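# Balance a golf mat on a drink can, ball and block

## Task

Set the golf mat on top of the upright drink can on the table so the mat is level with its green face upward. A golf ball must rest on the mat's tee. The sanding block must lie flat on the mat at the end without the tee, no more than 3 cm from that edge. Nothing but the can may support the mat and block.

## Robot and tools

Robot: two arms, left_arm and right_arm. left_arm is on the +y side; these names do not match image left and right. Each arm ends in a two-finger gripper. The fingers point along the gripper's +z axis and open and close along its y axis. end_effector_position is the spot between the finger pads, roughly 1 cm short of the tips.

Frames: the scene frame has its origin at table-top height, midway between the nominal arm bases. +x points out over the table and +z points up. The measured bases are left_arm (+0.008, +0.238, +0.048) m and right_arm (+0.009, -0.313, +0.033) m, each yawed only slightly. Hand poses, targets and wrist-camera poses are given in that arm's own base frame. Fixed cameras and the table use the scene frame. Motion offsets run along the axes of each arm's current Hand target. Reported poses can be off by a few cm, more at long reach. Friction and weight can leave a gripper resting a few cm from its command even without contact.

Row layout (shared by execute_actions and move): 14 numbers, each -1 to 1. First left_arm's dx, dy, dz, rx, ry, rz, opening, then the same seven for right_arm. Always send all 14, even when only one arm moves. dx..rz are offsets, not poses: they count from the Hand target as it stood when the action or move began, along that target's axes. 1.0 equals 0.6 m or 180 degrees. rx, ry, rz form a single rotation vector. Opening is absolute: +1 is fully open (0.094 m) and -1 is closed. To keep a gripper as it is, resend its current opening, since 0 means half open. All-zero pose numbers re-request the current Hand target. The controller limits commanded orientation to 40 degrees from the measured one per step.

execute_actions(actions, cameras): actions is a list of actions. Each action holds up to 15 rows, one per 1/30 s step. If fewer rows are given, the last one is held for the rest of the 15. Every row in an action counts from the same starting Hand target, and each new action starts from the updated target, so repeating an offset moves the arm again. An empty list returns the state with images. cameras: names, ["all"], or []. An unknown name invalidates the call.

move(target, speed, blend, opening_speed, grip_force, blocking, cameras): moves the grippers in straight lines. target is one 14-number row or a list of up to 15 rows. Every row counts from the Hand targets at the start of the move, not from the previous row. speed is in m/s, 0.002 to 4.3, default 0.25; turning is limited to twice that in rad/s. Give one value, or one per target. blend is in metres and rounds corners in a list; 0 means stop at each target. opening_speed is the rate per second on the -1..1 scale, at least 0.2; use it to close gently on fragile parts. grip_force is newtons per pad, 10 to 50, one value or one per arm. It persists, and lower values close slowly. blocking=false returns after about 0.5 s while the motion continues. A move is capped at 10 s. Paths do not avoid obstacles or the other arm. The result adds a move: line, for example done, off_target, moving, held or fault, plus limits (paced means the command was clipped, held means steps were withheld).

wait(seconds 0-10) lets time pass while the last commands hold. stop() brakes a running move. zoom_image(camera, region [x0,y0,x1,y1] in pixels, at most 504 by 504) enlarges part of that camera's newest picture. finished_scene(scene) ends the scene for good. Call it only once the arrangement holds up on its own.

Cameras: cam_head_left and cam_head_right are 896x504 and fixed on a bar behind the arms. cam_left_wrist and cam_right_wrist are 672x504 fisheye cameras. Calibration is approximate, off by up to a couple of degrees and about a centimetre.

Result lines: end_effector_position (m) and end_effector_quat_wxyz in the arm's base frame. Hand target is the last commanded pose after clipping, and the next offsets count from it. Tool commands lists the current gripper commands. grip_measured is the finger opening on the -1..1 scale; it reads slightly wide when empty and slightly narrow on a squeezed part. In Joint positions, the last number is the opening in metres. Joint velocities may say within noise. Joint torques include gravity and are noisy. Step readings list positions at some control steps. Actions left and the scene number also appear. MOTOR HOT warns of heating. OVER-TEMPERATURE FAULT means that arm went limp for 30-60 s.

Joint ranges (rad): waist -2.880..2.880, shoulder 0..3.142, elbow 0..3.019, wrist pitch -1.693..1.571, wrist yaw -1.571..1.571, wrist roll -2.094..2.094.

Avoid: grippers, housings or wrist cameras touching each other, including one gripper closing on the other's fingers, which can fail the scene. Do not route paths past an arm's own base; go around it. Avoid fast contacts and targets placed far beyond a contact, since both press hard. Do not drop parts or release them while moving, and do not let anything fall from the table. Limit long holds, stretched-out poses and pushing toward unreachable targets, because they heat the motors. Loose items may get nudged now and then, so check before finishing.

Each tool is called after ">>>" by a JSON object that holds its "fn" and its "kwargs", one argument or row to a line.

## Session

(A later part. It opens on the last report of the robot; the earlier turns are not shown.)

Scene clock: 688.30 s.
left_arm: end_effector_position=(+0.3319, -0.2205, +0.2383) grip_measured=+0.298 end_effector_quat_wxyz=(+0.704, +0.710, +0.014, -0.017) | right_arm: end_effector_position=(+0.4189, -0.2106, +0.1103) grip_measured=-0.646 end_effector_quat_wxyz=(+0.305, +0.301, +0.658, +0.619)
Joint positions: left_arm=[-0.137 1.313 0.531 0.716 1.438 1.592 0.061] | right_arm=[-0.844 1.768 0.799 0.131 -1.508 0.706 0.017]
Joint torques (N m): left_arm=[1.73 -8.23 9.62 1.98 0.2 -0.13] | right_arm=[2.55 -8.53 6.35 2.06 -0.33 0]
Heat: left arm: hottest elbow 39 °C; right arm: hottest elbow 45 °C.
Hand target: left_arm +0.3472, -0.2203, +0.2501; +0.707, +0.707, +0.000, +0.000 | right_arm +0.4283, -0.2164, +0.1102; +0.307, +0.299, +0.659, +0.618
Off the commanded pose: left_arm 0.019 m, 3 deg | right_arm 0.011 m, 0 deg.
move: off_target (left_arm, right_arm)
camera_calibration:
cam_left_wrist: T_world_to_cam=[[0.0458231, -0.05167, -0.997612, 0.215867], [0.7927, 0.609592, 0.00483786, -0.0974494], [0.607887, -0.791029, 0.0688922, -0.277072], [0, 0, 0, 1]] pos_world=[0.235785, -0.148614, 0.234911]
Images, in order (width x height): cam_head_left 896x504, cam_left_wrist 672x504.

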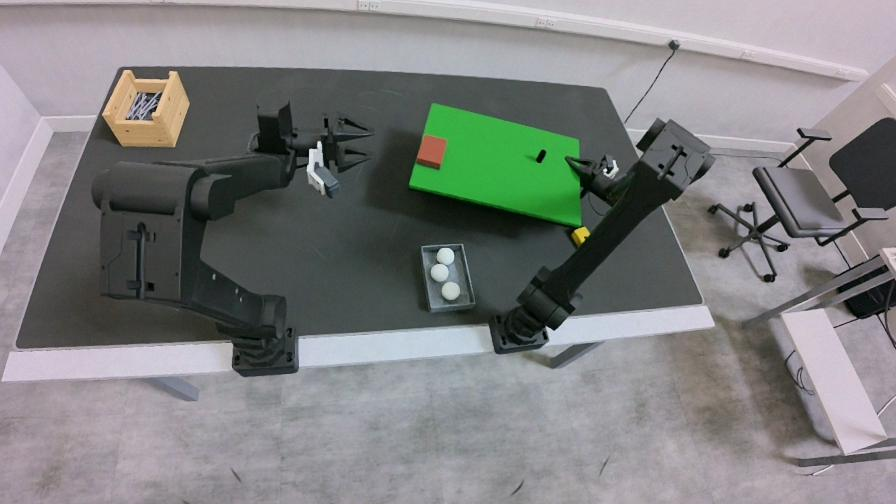

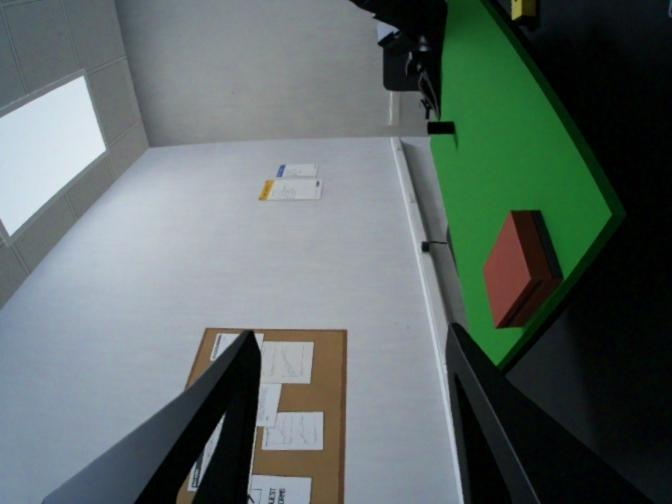

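>>> {"fn": "move", "kwargs": {
  "target": [0.0047,-0.2667,0.0078,0,0,0,0.3,0,0,0,0,0,0,-0.8],
  "speed": 0.12,
  "cameras": ["cam_head_left","cam_left_wrist"]
}}

Scene clock: 692.30 s.
left_arm: end_effector_position=(+0.3519, -0.2231, +0.0961) grip_measured=+0.298 end_effector_quat_wxyz=(+0.703, +0.711, -0.004, +0.005) | right_arm: end_effector_position=(+0.4189, -0.2106, +0.1103) grip_measured=-0.646 end_effector_quat_wxyz=(+0.305, +0.301, +0.658, +0.619)
Joint positions: left_arm=[-0.137 1.853 0.517 1.26 1.432 1.659 0.061] | right_arm=[-0.844 1.768 0.799 0.131 -1.508 0.706 0.017]
Joint torques (N m): left_arm=[1.2 -11.46 2.76 2.09 -0.01 -0.21] | right_arm=[2.26 -9.17 6.49 2.14 -0.3 0.04]
Heat: left arm: hottest elbow 39 °C; right arm: hottest elbow 45 °C.
Hand target: left_arm +0.3500, -0.2248, +0.0901; +0.707, +0.707, +0.000, +0.000 | right_arm +0.4283, -0.2164, +0.1102; +0.307, +0.299, +0.659, +0.618
Off the commanded pose: left_arm 0.007 m, 1 deg | right_arm 0.011 m, 0 deg.
move: off_target (right_arm)
camera_calibration:
cam_left_wrist: T_world_to_cam=[[0.102882, -0.0497064, -0.993451, 0.052889], [0.788018, 0.613544, 0.0509095, -0.112941], [0.606995, -0.788095, 0.102292, -0.283768], [0, 0, 0, 1]] pos_world=[0.255804, -0.151712, 0.0873197]
Images, in order (width x height): cam_head_left 896x504, cam_left_wrist 672x504.

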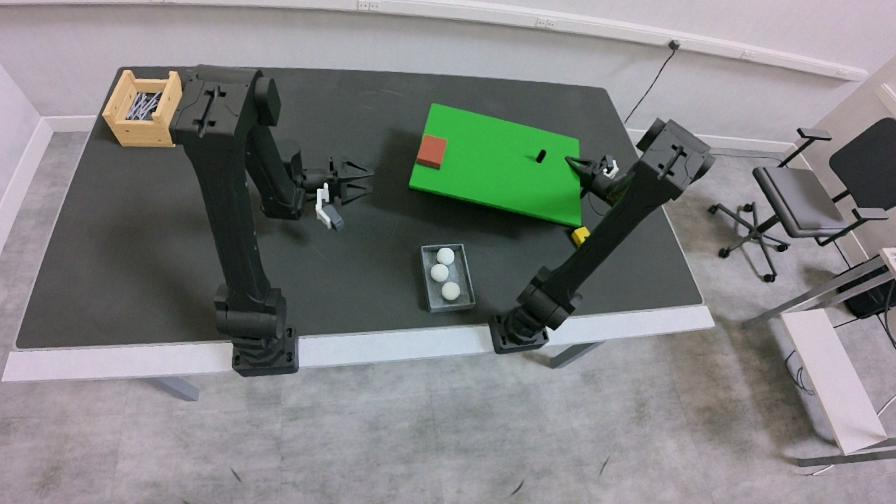

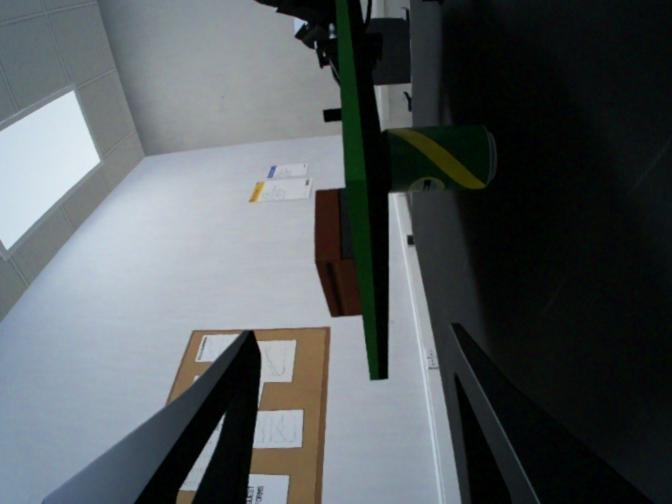

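>>> {"fn": "move", "kwargs": {
  "target": [
    [0,-0.0117,0,0,0,0,0.3,0,0,0,0,0,0,-0.8],
    [0,-0.0117,0.14,0,0,0,0.3,0,0,0,0,0,0,-0.8]
  ],
  "speed": 0.07,
  "cameras": ["cam_head_left","cam_left_wrist"]
}}

Scene clock: 698.30 s.
left_arm: end_effector_position=(+0.3447, -0.3040, +0.0861) grip_measured=+0.298 end_effector_quat_wxyz=(+0.706, +0.709, +0.001, +0.001) | right_arm: end_effector_position=(+0.4189, -0.2106, +0.1103) grip_measured=-0.646 end_effector_quat_wxyz=(+0.305, +0.301, +0.658, +0.619)
Joint positions: left_arm=[-0.36 1.925 0.557 1.357 1.208 1.581 0.061] | right_arm=[-0.844 1.768 0.799 0.131 -1.508 0.706 0.017]
Joint torques (N m): left_arm=[0.73 -12.63 4.37 1.91 -0.07 -0.22] | right_arm=[2.67 -8.64 6.63 1.81 -0.3 -0.05]
Heat: left arm: hottest elbow 39 °C; right arm: hottest elbow 46 °C.
Hand target: left_arm +0.3499, -0.3088, +0.0830; +0.707, +0.707, +0.000, +0.000 | right_arm +0.4283, -0.2164, +0.1102; +0.307, +0.299, +0.659, +0.618
Off the commanded pose: left_arm 0.008 m, 0 deg | right_arm 0.011 m, 0 deg.
move: off_target (right_arm)
camera_calibration:
cam_left_wrist: T_world_to_cam=[[0.0894235, -0.0557605, -0.994432, 0.042501], [0.786948, 0.615954, 0.0362275, -0.0547707], [0.610504, -0.785806, 0.0989614, -0.342348], [0, 0, 0, 1]] pos_world=[0.248306, -0.232913, 0.0781277]
Images, in order (width x height): cam_head_left 896x504, cam_left_wrist 672x504.

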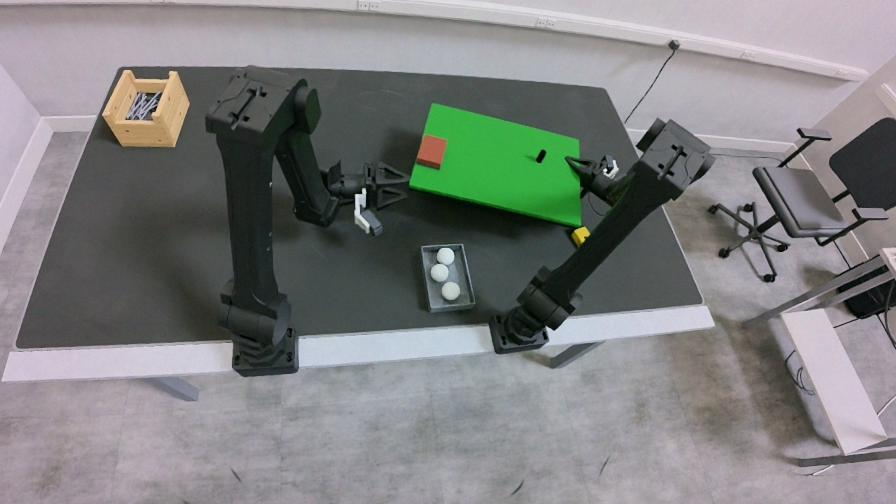

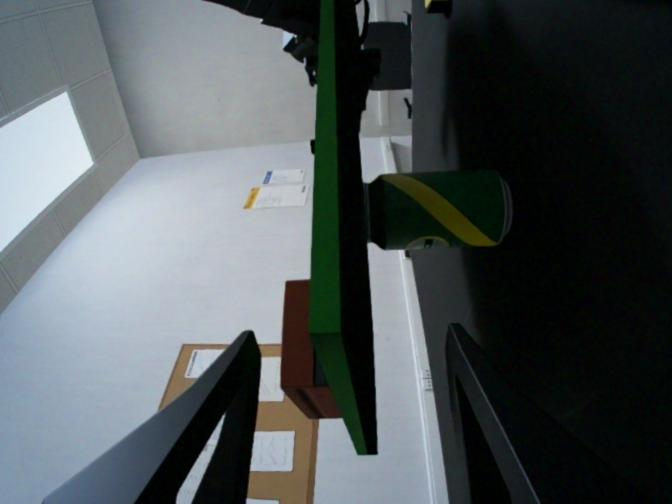

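>>> {"fn": "move", "kwargs": {
  "target": [0.0133,0.0075,0.0833,0,0,0,0.3,0,0,0,0,0,0,-0.8],
  "speed": 0.05,
  "cameras": ["cam_head_left","cam_left_wrist"]
}}

Scene clock: 700.90 s.
left_arm: end_effector_position=(+0.3529, -0.3522, +0.0935) grip_measured=+0.298 end_effector_quat_wxyz=(+0.708, +0.706, -0.004, +0.008) | right_arm: end_effector_position=(+0.4189, -0.2106, +0.1103) grip_measured=-0.646 end_effector_quat_wxyz=(+0.305, +0.301, +0.658, +0.619)
Joint positions: left_arm=[-0.467 1.933 0.63 1.312 1.099 1.579 0.061] | right_arm=[-0.844 1.768 0.799 0.131 -1.508 0.706 0.017]
Joint torques (N m): left_arm=[0.73 -13.57 4.97 1.09 -0.09 -0.23] | right_arm=[1.38 -9.05 6.54 2.04 -0.31 -0.05]
Heat: left arm: hottest elbow 38 °C; right arm: hottest elbow 46 °C.
Hand target: left_arm +0.3579, -0.3588, +0.0875; +0.707, +0.707, +0.000, +0.000 | right_arm +0.4283, -0.2164, +0.1102; +0.307, +0.299, +0.659, +0.618
Off the commanded pose: left_arm 0.010 m, 1 deg | right_arm 0.011 m, 0 deg.
move: off_target (right_arm)
camera_calibration:
cam_left_wrist: T_world_to_cam=[[0.106715, -0.0637053, -0.992247, 0.0372987], [0.785252, 0.617553, 0.0448042, -0.0313681], [0.609911, -0.783945, 0.115927, -0.386713], [0, 0, 0, 1]] pos_world=[0.256512, -0.281414, 0.0832453]
Images, in order (width x height): cam_head_left 896x504, cam_left_wrist 672x504.

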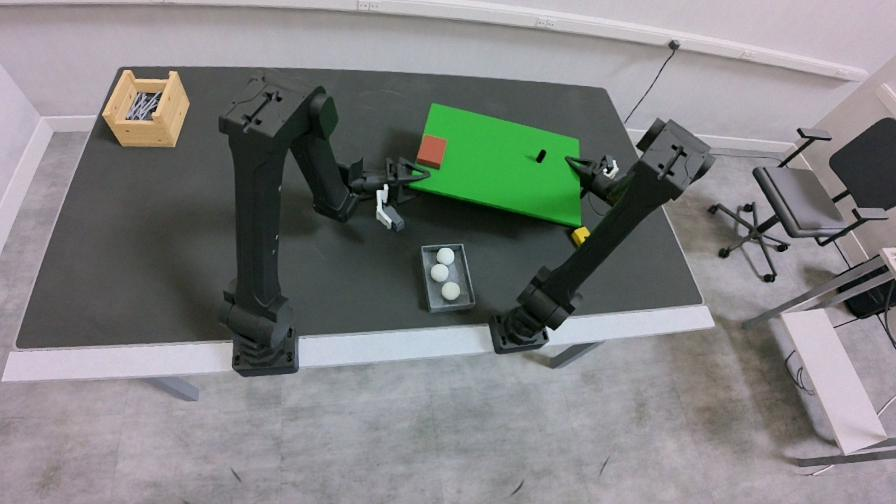

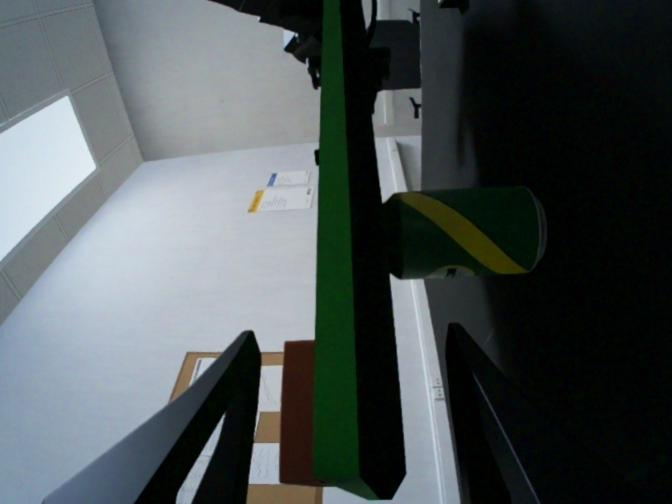

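>>> {"fn": "zoom_image", "kwargs": {
  "camera": "cam_head_left",
  "region": [376, 110, 516, 210]
}}

Scaled by 3.600.

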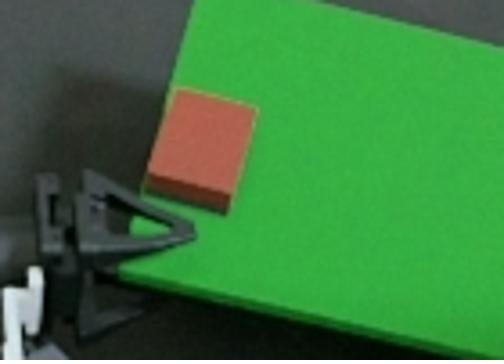

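>>> {"fn": "move", "kwargs": {
  "target": [0,-0.008,0,0,0,0,-0.75,0,0,0,0,0,0,-0.8],
  "opening_speed": 0.3,
  "cameras": ["cam_head_left","cam_right_wrist"]
}}

>>> {"fn": "zoom_image", "kwargs": {
  "camera": "cam_head_left",
  "region": [376, 90, 616, 250]
}}

Scene clock: 707.00 s.
left_arm: end_effector_position=(+0.3533, -0.3526, +0.0867) grip_measured=-0.626 end_effector_quat_wxyz=(+0.707, +0.708, +0.000, +0.003) | right_arm: end_effector_position=(+0.4190, -0.2104, +0.1111) grip_measured=-0.646 end_effector_quat_wxyz=(+0.307, +0.298, +0.658, +0.620)
Joint positions: left_arm=[-0.467 1.95 0.633 1.313 1.1 1.578 0.018] | right_arm=[-0.844 1.768 0.799 0.138 -1.511 0.706 0.017]
Joint torques (N m): left_arm=[1.03 -13.63 4.94 1.57 -0.18 -0.18] | right_arm=[1.61 -8.94 6.31 1.88 -0.17 0]
Heat: left arm: hottest elbow 38 °C; right arm: hottest elbow 46 °C.
Hand target: left_arm +0.3579, -0.3588, +0.0826; +0.707, +0.707, +0.000, +0.000 | right_arm +0.4284, -0.2162, +0.1102; +0.307, +0.299, +0.659, +0.618
Off the commanded pose: left_arm 0.009 m, 0 deg | right_arm 0.011 m, 0 deg.
move: off_target (right_arm)
camera_calibration:
cam_right_wrist: T_world_to_cam=[[-0.0359483, 0.0401038, -0.998549, 0.137318], [-0.96032, 0.275142, 0.0456223, 0.492337], [0.276573, 0.960567, 0.0286216, 0.203315], [0, 0, 0, 1]] pos_world=[0.421507, -0.336267, 0.108838]
Images, in order (width x height): cam_head_left 896x504, cam_right_wrist 672x504.

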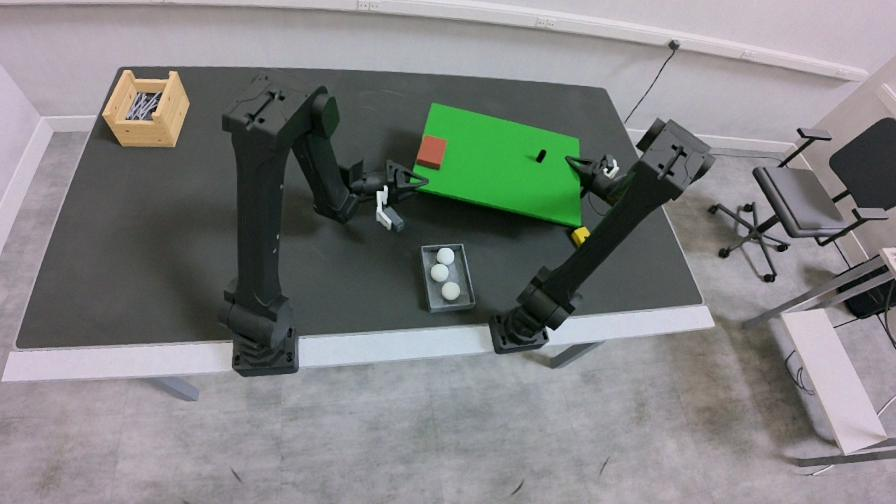

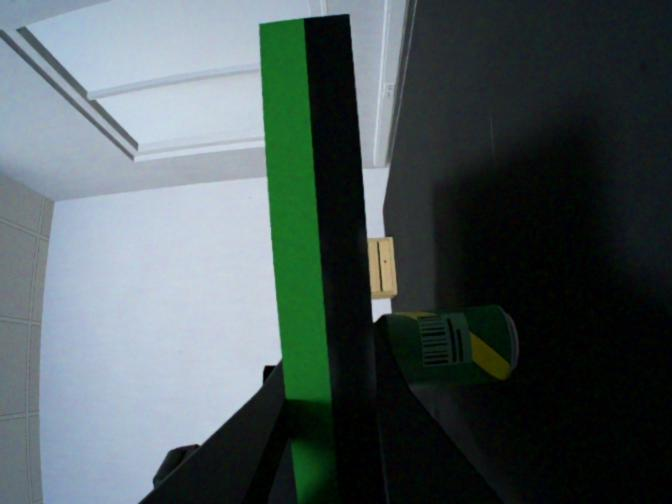

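Scaled by 2.100.

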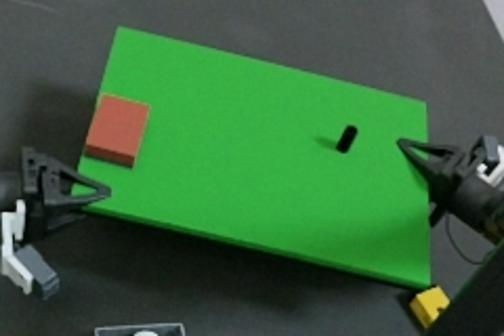

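>>> {"fn": "move", "kwargs": {
  "target": [
    [0,0,0,0,0,0,-0.75,0,0,0,0,0,0,-0.55],
    [0,0,0,0,0,0,-0.75,0,0,0,0,0,0,-0.4],
    [0,0,0,0,0,0,-0.75,0,0,0,0,0,0,0.2]
  ],
  "opening_speed": 0.25,
  "cameras": ["cam_head_left","cam_right_wrist"]
}}

Scene clock: 718.17 s.
left_arm: end_effector_position=(+0.3535, -0.3527, +0.0871) grip_measured=-0.628 end_effector_quat_wxyz=(+0.707, +0.707, -0.002, +0.004) | right_arm: end_effector_position=(+0.4196, -0.2112, +0.1101) grip_measured=+0.197 end_effector_quat_wxyz=(+0.303, +0.305, +0.657, +0.619)
Joint positions: left_arm=[-0.467 1.95 0.634 1.314 1.101 1.581 0.017] | right_arm=[-0.844 1.768 0.799 0.138 -1.503 0.719 0.056]
Joint torques (N m): left_arm=[0.85 -13.63 4.7 1.54 -0.21 -0.24] | right_arm=[0.85 -9.05 6.41 2.15 -0.47 -0.05]
Heat: left arm: hottest elbow 38 °C; right arm: hottest elbow 46 °C.
Hand target: left_arm +0.3578, -0.3588, +0.0826; +0.707, +0.707, +0.000, +0.000 | right_arm +0.4284, -0.2163, +0.1102; +0.307, +0.299, +0.659, +0.618
Off the commanded pose: left_arm 0.009 m, 1 deg | right_arm 0.010 m, 1 deg.
move: done; target 2's new opening was sent with right_arm's hand 0.011 m and 1 deg from that target
camera_calibration:
cam_right_wrist: T_world_to_cam=[[-0.0482285, 0.0464477, -0.997756, 0.142725], [-0.957978, 0.28063, 0.0593697, 0.491705], [0.282757, 0.958692, 0.0309615, 0.20065], [0, 0, 0, 1]] pos_world=[0.421191, -0.336978, 0.107]
Images, in order (width x height): cam_head_left 896x504, cam_right_wrist 672x504.

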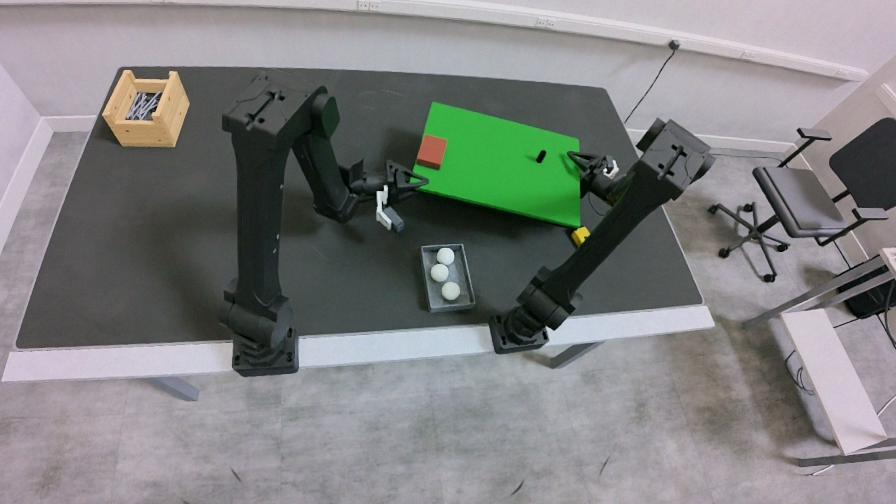

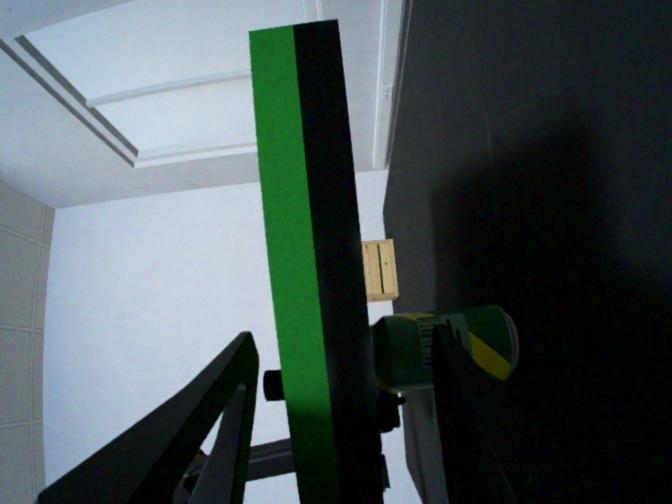

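>>> {"fn": "move", "kwargs": {
  "target": [
    [0,0,0,0,0,0,-0.75,0,0,-0.19,0,-0.05,0,0.2],
    [0,0,0,0,0,0,-0.75,-0.0112,0.2227,-0.2142,0,-0.075,0,0.38],
    [0,0,0,0,0,0,-0.75,0.0318,0.2787,-0.1263,0.4833,-0.0515,0.0718,0.38],
    [0,0,0,0,0,0,-0.75,0.6125,0.2768,0.112,0.4453,0.2212,-0.2154,0.38]
  ],
  "speed": [0.06,0.15,0.2,0.2],
  "blend": [0.02,0.03,0.05,0],
  "cameras": ["cam_head_left","cam_right_wrist"]
}}

Scene clock: 730.03 s.
left_arm: end_effector_position=(+0.3535, -0.3527, +0.0871) grip_measured=-0.628 end_effector_quat_wxyz=(+0.707, +0.707, -0.002, +0.004) | right_arm: end_effector_position=(+0.3340, -0.1393, +0.2714) grip_measured=+0.378 end_effector_quat_wxyz=(+0.003, +0.400, +0.917, +0.001)
Joint positions: left_arm=[-0.467 1.95 0.634 1.314 1.101 1.581 0.017] | right_arm=[-0.395 1.281 1.298 -1.583 -0.002 0.428 0.065]
Joint torques (N m): left_arm=[0.67 -13.63 4.77 1.52 -0.18 -0.24] | right_arm=[2.73 -7.94 6.83 -0.28 0.07 -0.24]
Heat: left arm: hottest elbow 37 °C; right arm: hottest elbow 47 °C.
Hand target: left_arm +0.3578, -0.3588, +0.0826; +0.707, +0.707, +0.000, +0.000 | right_arm +0.3281, -0.1343, +0.2742; +0.000, +0.391, +0.921, +0.000 (not the last commanded pose)
Off the commanded pose: left_arm 0.009 m, 1 deg | right_arm 0.273 m, 47 deg.
move: off_target (right_arm; path cut at 10 s); path passed 3 of 4 targets; blend cut to 0 m at target 2; target 2's new opening was sent with right_arm's hand 0.026 m and 3 deg from that target
camera_calibration:
cam_right_wrist: T_world_to_cam=[[-0.789138, -0.612507, -0.0457906, 0.19347], [-0.52546, 0.634622, 0.566698, 0.14712], [-0.318047, 0.471264, -0.822652, 0.515369], [0, 0, 0, 1]] pos_world=[0.393891, -0.217739, 0.349456]
Images, in order (width x height): cam_head_left 896x504, cam_right_wrist 672x504.

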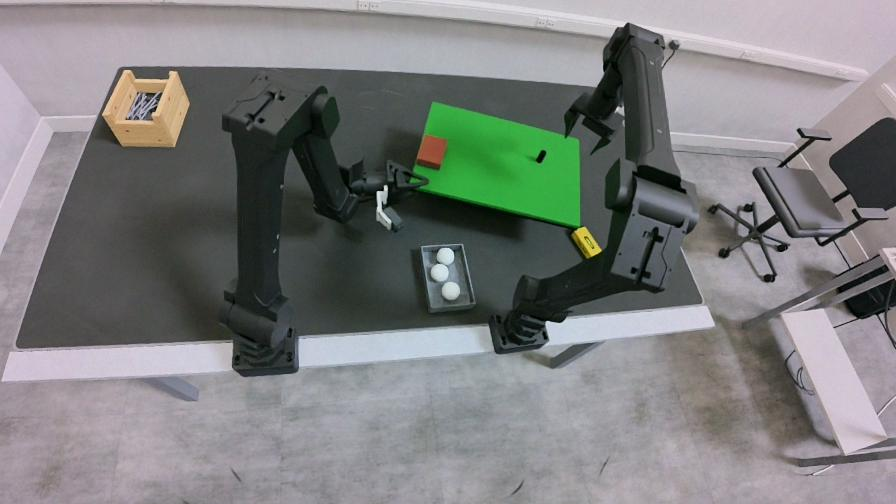

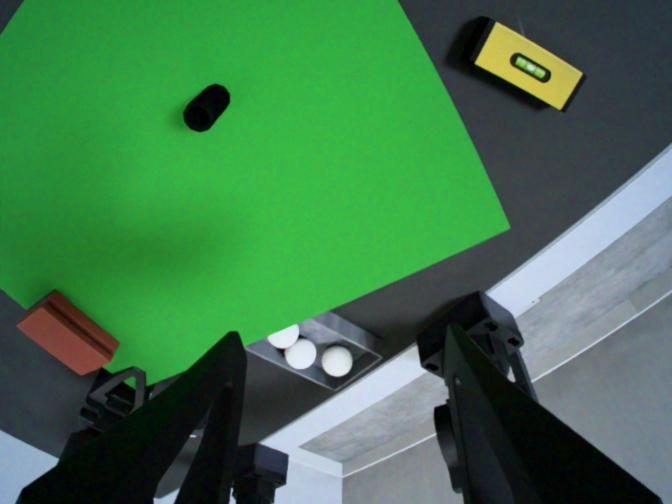

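>>> {"fn": "move", "kwargs": {
  "target": [
    [0,0,0,0,0,0,-0.75,0.4675,0.185,0.0903,0,0,-0.2556,0.38],
    [0,0,0,0,0,0,-0.75,0.4675,0.185,0.2403,0,0,-0.2556,0.38]
  ],
  "speed": [0.25,0.15],
  "blend": [0.03,0],
  "cameras": ["cam_head_left","cam_right_wrist"]
}}

Scene clock: 734.27 s.
left_arm: end_effector_position=(+0.3535, -0.3527, +0.0871) grip_measured=-0.628 end_effector_quat_wxyz=(+0.707, +0.707, -0.002, +0.004) | right_arm: end_effector_position=(+0.2127, +0.1417, +0.1352) grip_measured=+0.378 end_effector_quat_wxyz=(+0.002, -0.001, +1.000, +0.002)
Joint positions: left_arm=[-0.467 1.95 0.634 1.314 1.101 1.581 0.017] | right_arm=[0.588 1.038 0.751 -1.279 -0.002 0.586 0.065]
Joint torques (N m): left_arm=[0.79 -13.45 4.74 1.51 -0.2 -0.23] | right_arm=[2.37 -1.79 6.45 1.01 0.11 0.06]
Heat: left arm: hottest elbow 37 °C; right arm: hottest elbow 47 °C.
Hand target: left_arm +0.3578, -0.3588, +0.0826; +0.707, +0.707, +0.000, +0.000 | right_arm +0.2130, +0.1445, +0.1299; +0.000, +0.000, +1.000, +0.000
Off the commanded pose: left_arm 0.009 m, 1 deg | right_arm 0.006 m, 0 deg.
move: done
camera_calibration:
cam_right_wrist: T_world_to_cam=[[-0.0854828, -0.995263, -0.046309, 0.168243], [-0.822347, 0.0442366, 0.567265, 0.128969], [-0.562529, 0.0865734, -0.822232, 0.33874], [0, 0, 0, 1]] pos_world=[0.31099, 0.132415, 0.213154]
Images, in order (width x height): cam_head_left 896x504, cam_right_wrist 672x504.

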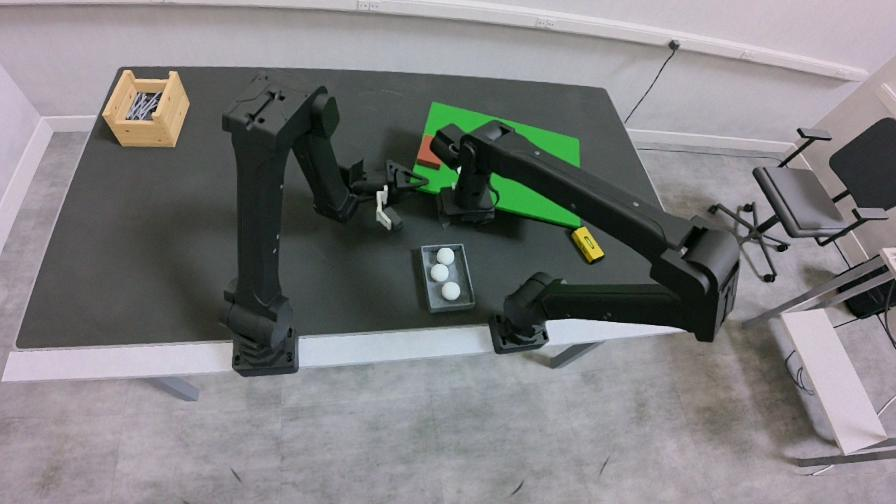

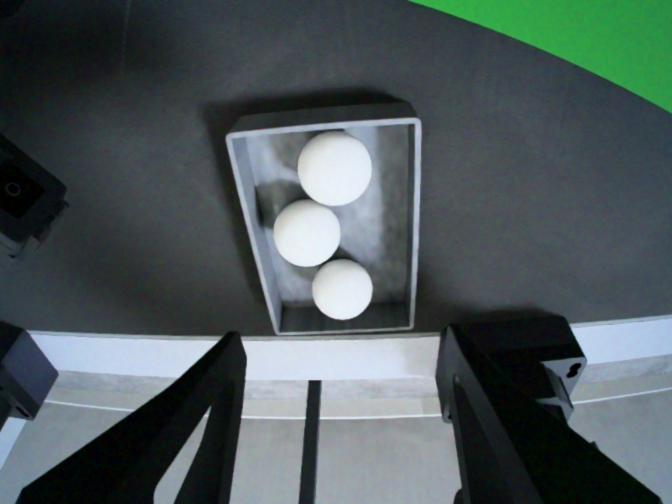

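>>> {"fn": "move", "kwargs": {
  "target": [0,0,0,0,0,0,-0.75,-0.0105,0.0105,0.1167,0,0,0,0.38],
  "speed": 0.12,
  "cameras": ["cam_right_wrist"]
}}

Scene clock: 738.30 s.
left_arm: end_effector_position=(+0.3535, -0.3527, +0.0871) grip_measured=-0.628 end_effector_quat_wxyz=(+0.707, +0.707, -0.002, +0.004) | right_arm: end_effector_position=(+0.2204, +0.1486, +0.0654) grip_measured=+0.378 end_effector_quat_wxyz=(+0.002, -0.001, +1.000, +0.003)
Joint positions: left_arm=[-0.467 1.95 0.634 1.314 1.101 1.581 0.017] | right_arm=[0.594 1.163 0.637 -1.039 -0.002 0.592 0.065]
Joint torques (N m): left_arm=[0.85 -13.74 4.72 1.57 -0.19 -0.24] | right_arm=[2.73 -2.73 5.63 0.84 0.09 0.08]
Heat: left arm: hottest elbow 37 °C; right arm: hottest elbow 46 °C.
Hand target: left_arm +0.3578, -0.3588, +0.0826; +0.707, +0.707, +0.000, +0.000 | right_arm +0.2194, +0.1508, +0.0598; +0.000, +0.000, +1.000, +0.000
Off the commanded pose: left_arm 0.009 m, 1 deg | right_arm 0.006 m, 0 deg.
move: done
camera_calibration:
cam_right_wrist: T_world_to_cam=[[-0.0861869, -0.995166, -0.0470854, 0.172764], [-0.822806, 0.0444522, 0.566581, 0.174694], [-0.561749, 0.0875741, -0.822659, 0.284931], [0, 0, 0, 1]] pos_world=[0.318689, 0.139211, 0.143558]
Images, in order (width x height): cam_right_wrist 672x504.

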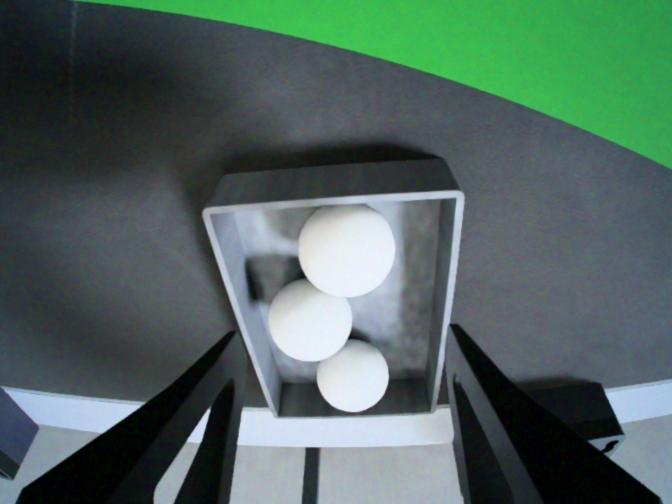

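>>> {"fn": "move", "kwargs": {
  "target": [
    [0,0,0,0,0,0,-0.75,0.005,0,0.05,0,0,0,0.38],
    [0,0,0,0,0,0,-0.75,0.005,0,0.115,0,0,0,0.38]
  ],
  "speed": [0.1,0.06],
  "blend": [0.01,0],
  "cameras": ["cam_right_wrist","cam_head_left"]
}}

Scene clock: 741.97 s.
left_arm: end_effector_position=(+0.3613, -0.3508, +0.0802) grip_measured=-0.628 end_effector_quat_wxyz=(+0.704, +0.709, -0.013, +0.036) | right_arm: end_effector_position=(+0.2376, +0.1569, +0.0243) grip_measured=+0.378 end_effector_quat_wxyz=(+0.048, +0.017, +0.999, +0.017)
Joint positions: left_arm=[-0.46 1.968 0.641 1.313 1.079 1.653 0.017] | right_arm=[0.602 1.24 0.562 -0.795 0.027 0.634 0.065]
Joint torques (N m): left_arm=[0.38 -15.97 4.12 1.16 0.79 -0.83] | right_arm=[1.55 1.32 3.36 0.83 -0.89 -0.3]
Heat: left arm: hottest elbow 37 °C; right arm: hottest elbow 46 °C.
Hand target: left_arm +0.3579, -0.3587, +0.0827; +0.707, +0.707, +0.000, +0.000 | right_arm +0.2163, +0.1508, -0.0092; +0.000, +0.000, +1.000, +0.000
Off the commanded pose: left_arm 0.009 m, 4 deg | right_arm 0.040 m, 6 deg.
move: off_target (left_arm, right_arm)
camera_calibration:
cam_right_wrist: T_world_to_cam=[[-0.115781, -0.989582, -0.0855662, 0.187662], [-0.869035, 0.0592045, 0.491195, 0.222235], [-0.481012, 0.131231, -0.866837, 0.235017], [0, 0, 0, 1]] pos_world=[0.327904, 0.141709, 0.110618]
Images, in order (width x height): cam_head_left 896x504, cam_right_wrist 672x504.

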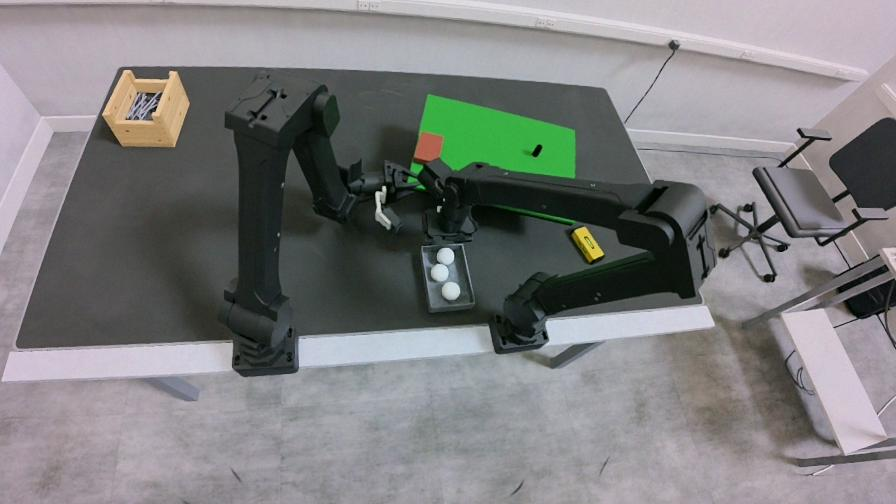

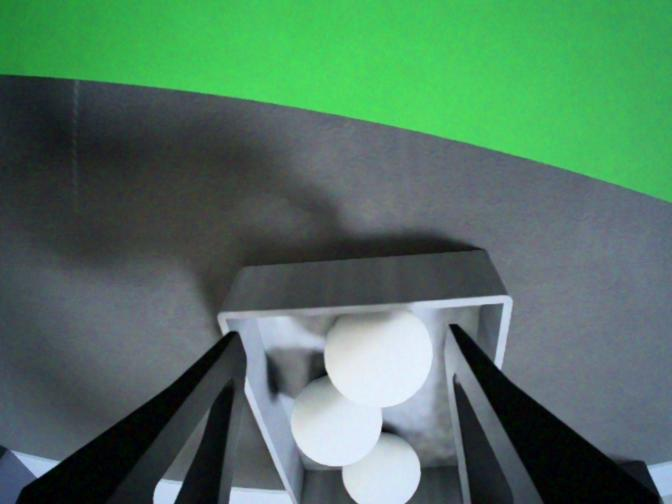

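>>> {"fn": "move", "kwargs": {
  "target": [0,0,0,0,0,0,-0.75,0,0,-0.15,0,0,0,0.38],
  "speed": 0.08,
  "cameras": ["cam_right_wrist","cam_head_left"]
}}

Scene clock: 745.60 s.
left_arm: end_effector_position=(+0.3596, -0.3532, +0.0834) grip_measured=-0.628 end_effector_quat_wxyz=(+0.706, +0.708, -0.002, +0.015) | right_arm: end_effector_position=(+0.2027, +0.1383, +0.0620) grip_measured=+0.378 end_effector_quat_wxyz=(-0.019, +0.005, +1.000, -0.014)
Joint positions: left_arm=[-0.465 1.964 0.645 1.315 1.088 1.598 0.017] | right_arm=[0.602 1.147 0.615 -1.085 0.002 0.612 0.065]
Joint torques (N m): left_arm=[0.85 -15.27 4.04 1.48 0.39 -0.38] | right_arm=[2.02 -5.19 9.29 -0.5 -0.03 -0.08]
Heat: left arm: hottest elbow 37 °C; right arm: hottest elbow 46 °C.
Hand target: left_arm +0.3579, -0.3588, +0.0827; +0.707, +0.707, +0.000, +0.000 | right_arm +0.2164, +0.1508, +0.0809; +0.000, +0.000, +1.000, +0.000
Off the commanded pose: left_arm 0.006 m, 2 deg | right_arm 0.026 m, 3 deg.
move: off_target (right_arm)
camera_calibration:
cam_right_wrist: T_world_to_cam=[[-0.0991235, -0.995029, -0.00961894, 0.161133], [-0.797641, 0.0736732, 0.598616, 0.151489], [-0.594931, 0.0670093, -0.800979, 0.281163], [0, 0, 0, 1]] pos_world=[0.304079, 0.130331, 0.136072]
Images, in order (width x height): cam_head_left 896x504, cam_right_wrist 672x504.

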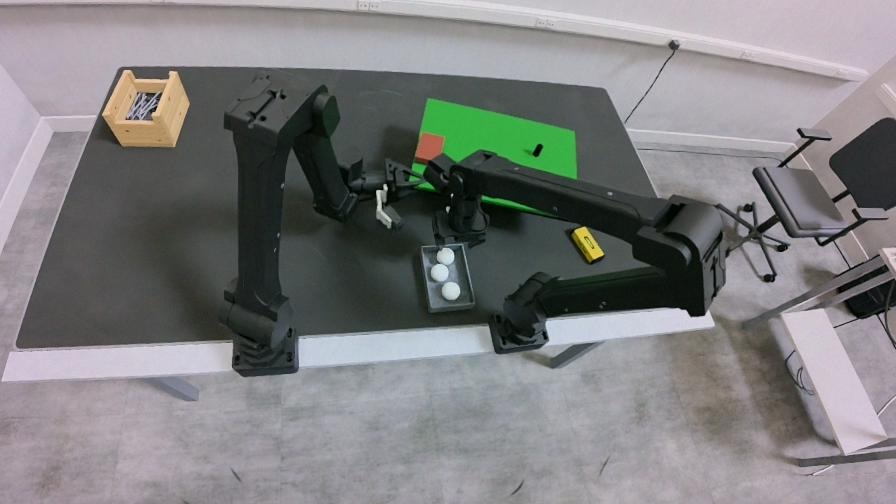

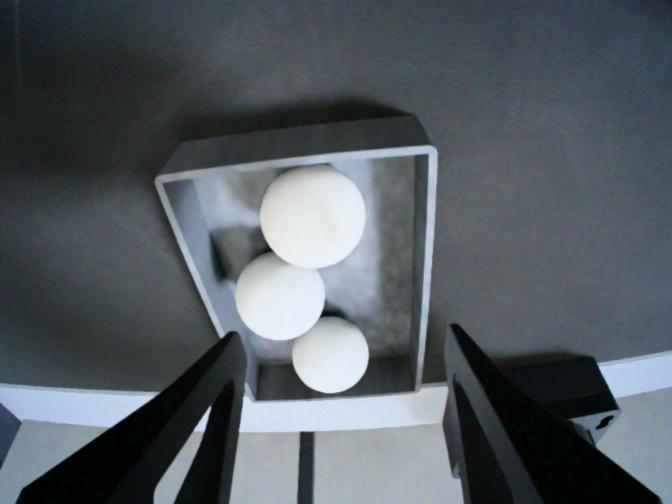

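>>> {"fn": "move", "kwargs": {
  "target": [0,0,0,0,0,0,-0.75,0,0,-0.25,0,0,0,0.38],
  "speed": 0.12,
  "cameras": ["cam_right_wrist","cam_head_left","cam_head_right"]
}}

Scene clock: 748.50 s.
left_arm: end_effector_position=(+0.3596, -0.3532, +0.0834) grip_measured=-0.628 end_effector_quat_wxyz=(+0.706, +0.708, -0.002, +0.014) | right_arm: end_effector_position=(+0.2084, +0.1423, +0.2080) grip_measured=+0.378 end_effector_quat_wxyz=(-0.020, +0.005, +1.000, -0.015)
Joint positions: left_arm=[-0.465 1.964 0.645 1.315 1.088 1.598 0.017] | right_arm=[0.602 1.028 0.938 -1.531 0.002 0.612 0.065]
Joint torques (N m): left_arm=[0.62 -15.03 4 1.46 0.39 -0.39] | right_arm=[1.9 -4.13 10.92 -0.35 -0.08 -0.09]
Heat: left arm: hottest elbow 37 °C; right arm: hottest elbow 47 °C.
Hand target: left_arm +0.3579, -0.3588, +0.0827; +0.707, +0.707, +0.000, +0.000 | right_arm +0.2163, +0.1509, +0.2309; +0.000, +0.000, +1.000, +0.000
Off the commanded pose: left_arm 0.006 m, 2 deg | right_arm 0.026 m, 3 deg.
move: off_target (right_arm)
camera_calibration:
cam_right_wrist: T_world_to_cam=[[-0.0991176, -0.995045, -0.00785167, 0.166706], [-0.795969, 0.0745472, 0.60073, 0.0673945], [-0.597167, 0.0657925, -0.799414, 0.40159], [0, 0, 0, 1]] pos_world=[0.309984, 0.134434, 0.28186]
Images, in order (width x height): cam_head_left 896x504, cam_head_right 896x504, cam_right_wrist 672x504.

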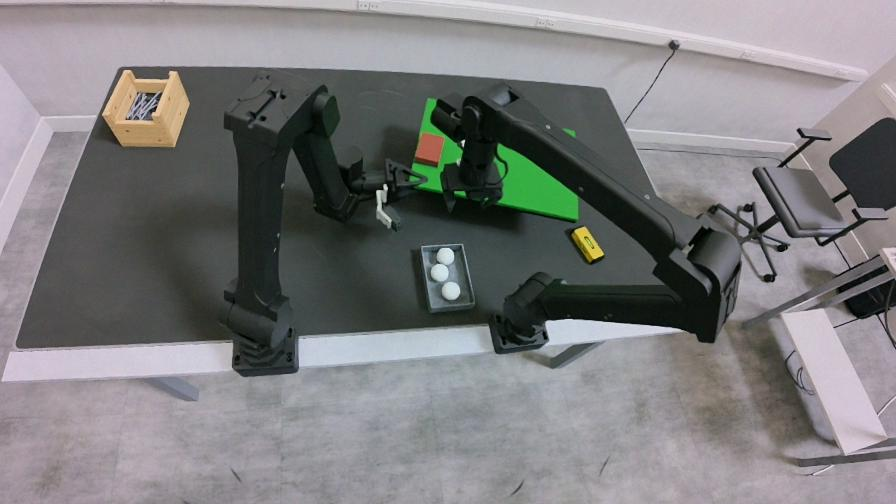

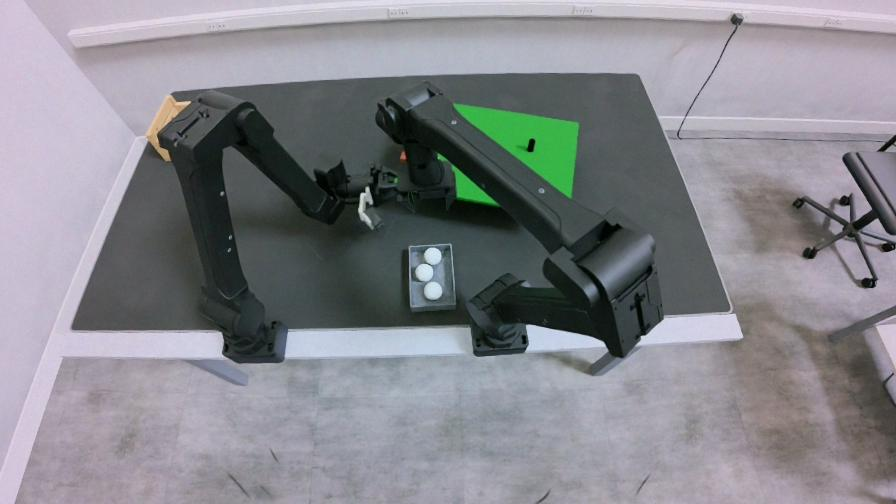

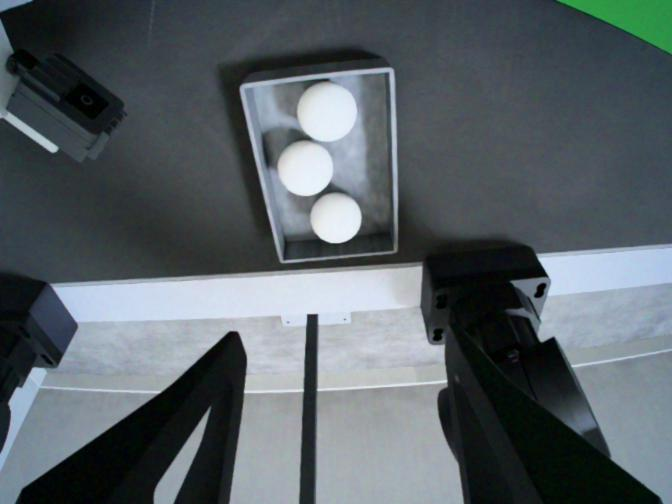

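>>> {"fn": "move", "kwargs": {
  "target": [
    [0,0,0,0,0,0,-0.75,0.1488,0.0035,0.02,0,0,0,0.38],
    [0,0,0,0,0,0,-0.75,0.1488,0.0035,0.2,0,0,0,0.38]
  ],
  "speed": [0.15,0.12],
  "blend": [0.02,0],
  "cameras": ["cam_right_wrist","cam_head_left"]
}}

Scene clock: 755.97 s.
left_arm: end_effector_position=(+0.3596, -0.3532, +0.0834) grip_measured=-0.628 end_effector_quat_wxyz=(+0.706, +0.708, -0.002, +0.014) | right_arm: end_effector_position=(+0.1275, +0.1508, +0.1155) grip_measured=+0.378 end_effector_quat_wxyz=(+0.001, -0.001, +1.000, +0.002)
Joint positions: left_arm=[-0.465 1.964 0.645 1.315 1.088 1.598 0.017] | right_arm=[0.869 0.864 0.601 -1.304 -0.002 0.867 0.065]
Joint torques (N m): left_arm=[0.67 -15.21 4 1.46 0.41 -0.39] | right_arm=[2.43 -0.38 6.63 0.65 0.09 0.03]
Heat: left arm: hottest elbow 37 °C; right arm: hottest elbow 48 °C.
Hand target: left_arm +0.3579, -0.3588, +0.0827; +0.707, +0.707, +0.000, +0.000 | right_arm +0.1270, +0.1529, +0.1108; +0.000, +0.000, +1.000, +0.000
Off the commanded pose: left_arm 0.006 m, 2 deg | right_arm 0.005 m, 0 deg.
move: done
camera_calibration:
cam_right_wrist: T_world_to_cam=[[-0.0862718, -0.995179, -0.0466491, 0.169246], [-0.82141, 0.0445549, 0.568596, 0.0693961], [-0.563776, 0.0873718, -0.821294, 0.27385], [0, 0, 0, 1]] pos_world=[0.225994, 0.141412, 0.193348]
Images, in order (width x height): cam_head_left 896x504, cam_right_wrist 672x504.

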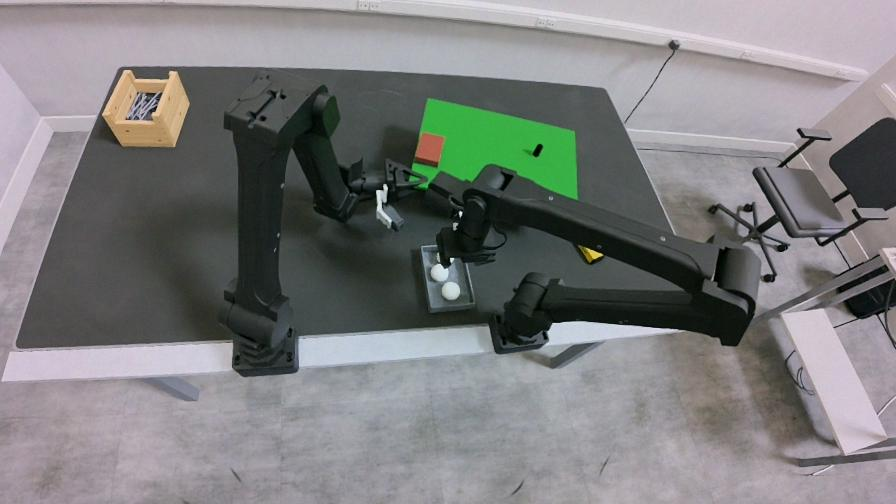

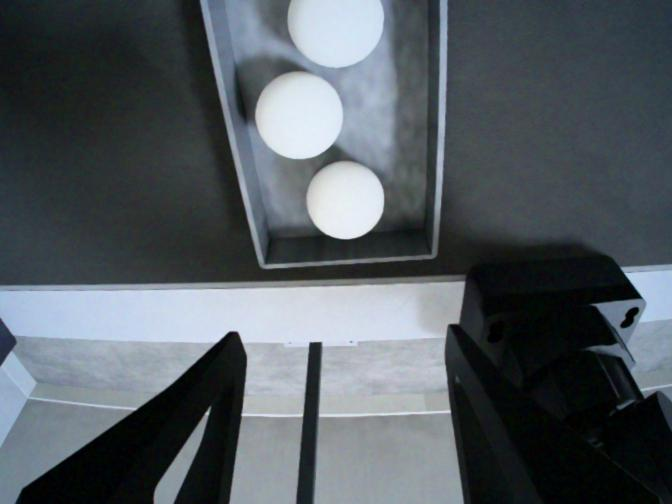

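>>> {"fn": "move", "kwargs": {
  "target": [0,0,0,0,0,0,-0.75,0.005,0.0025,0.135,0,0,0,0.38],
  "speed": 0.1,
  "cameras": ["cam_right_wrist","cam_head_left"]
}}

Scene clock: 759.47 s.
left_arm: end_effector_position=(+0.3596, -0.3532, +0.0834) grip_measured=-0.628 end_effector_quat_wxyz=(+0.706, +0.708, -0.002, +0.014) | right_arm: end_effector_position=(+0.1256, +0.1535, +0.0342) grip_measured=+0.378 end_effector_quat_wxyz=(+0.001, -0.001, +1.000, +0.003)
Joint positions: left_arm=[-0.465 1.964 0.645 1.315 1.088 1.598 0.017] | right_arm=[0.886 0.999 0.437 -1.004 -0.002 0.883 0.065]
Joint torques (N m): left_arm=[0.67 -15.21 3.96 1.36 0.39 -0.41] | right_arm=[2.08 -1.26 5.61 0.77 0.12 0.08]
Heat: left arm: hottest elbow 37 °C; right arm: hottest elbow 48 °C.
Hand target: left_arm +0.3579, -0.3588, +0.0827; +0.707, +0.707, +0.000, +0.000 | right_arm +0.1240, +0.1544, +0.0298; +0.000, +0.000, +1.000, +0.000
Off the commanded pose: left_arm 0.006 m, 2 deg | right_arm 0.005 m, 0 deg.
move: done
camera_calibration:
cam_right_wrist: T_world_to_cam=[[-0.0859178, -0.995192, -0.0470311, 0.168042], [-0.821531, 0.0440609, 0.568458, 0.11405], [-0.563653, 0.0874782, -0.821367, 0.205729], [0, 0, 0, 1]] pos_world=[0.224093, 0.144212, 0.112049]
Images, in order (width x height): cam_head_left 896x504, cam_right_wrist 672x504.

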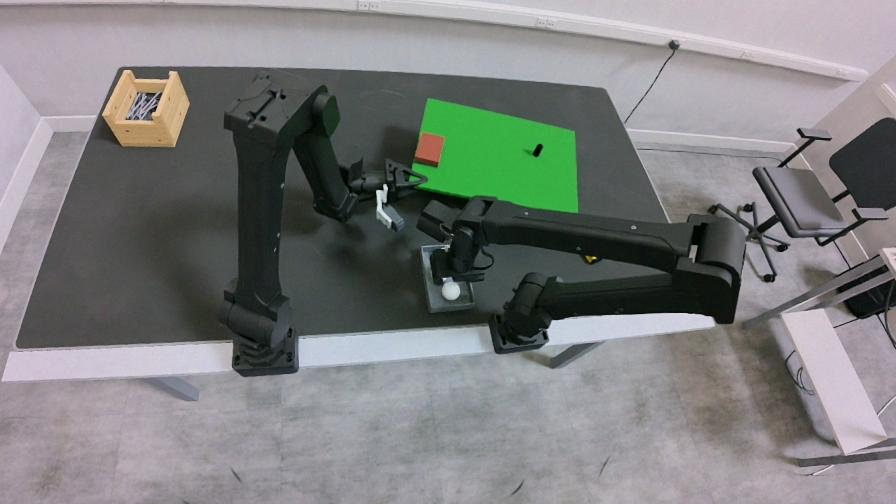

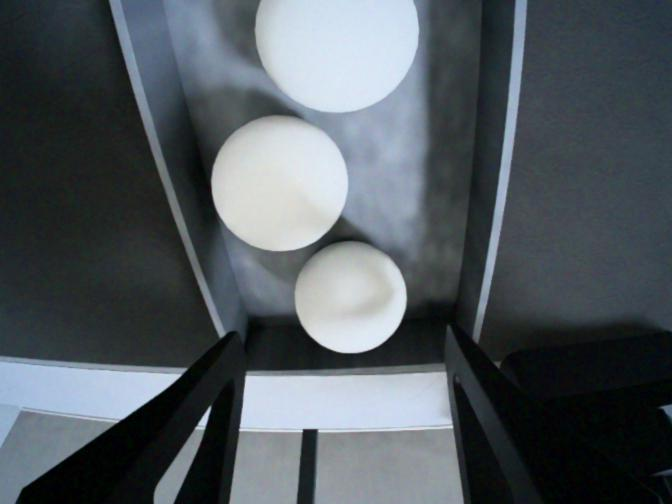

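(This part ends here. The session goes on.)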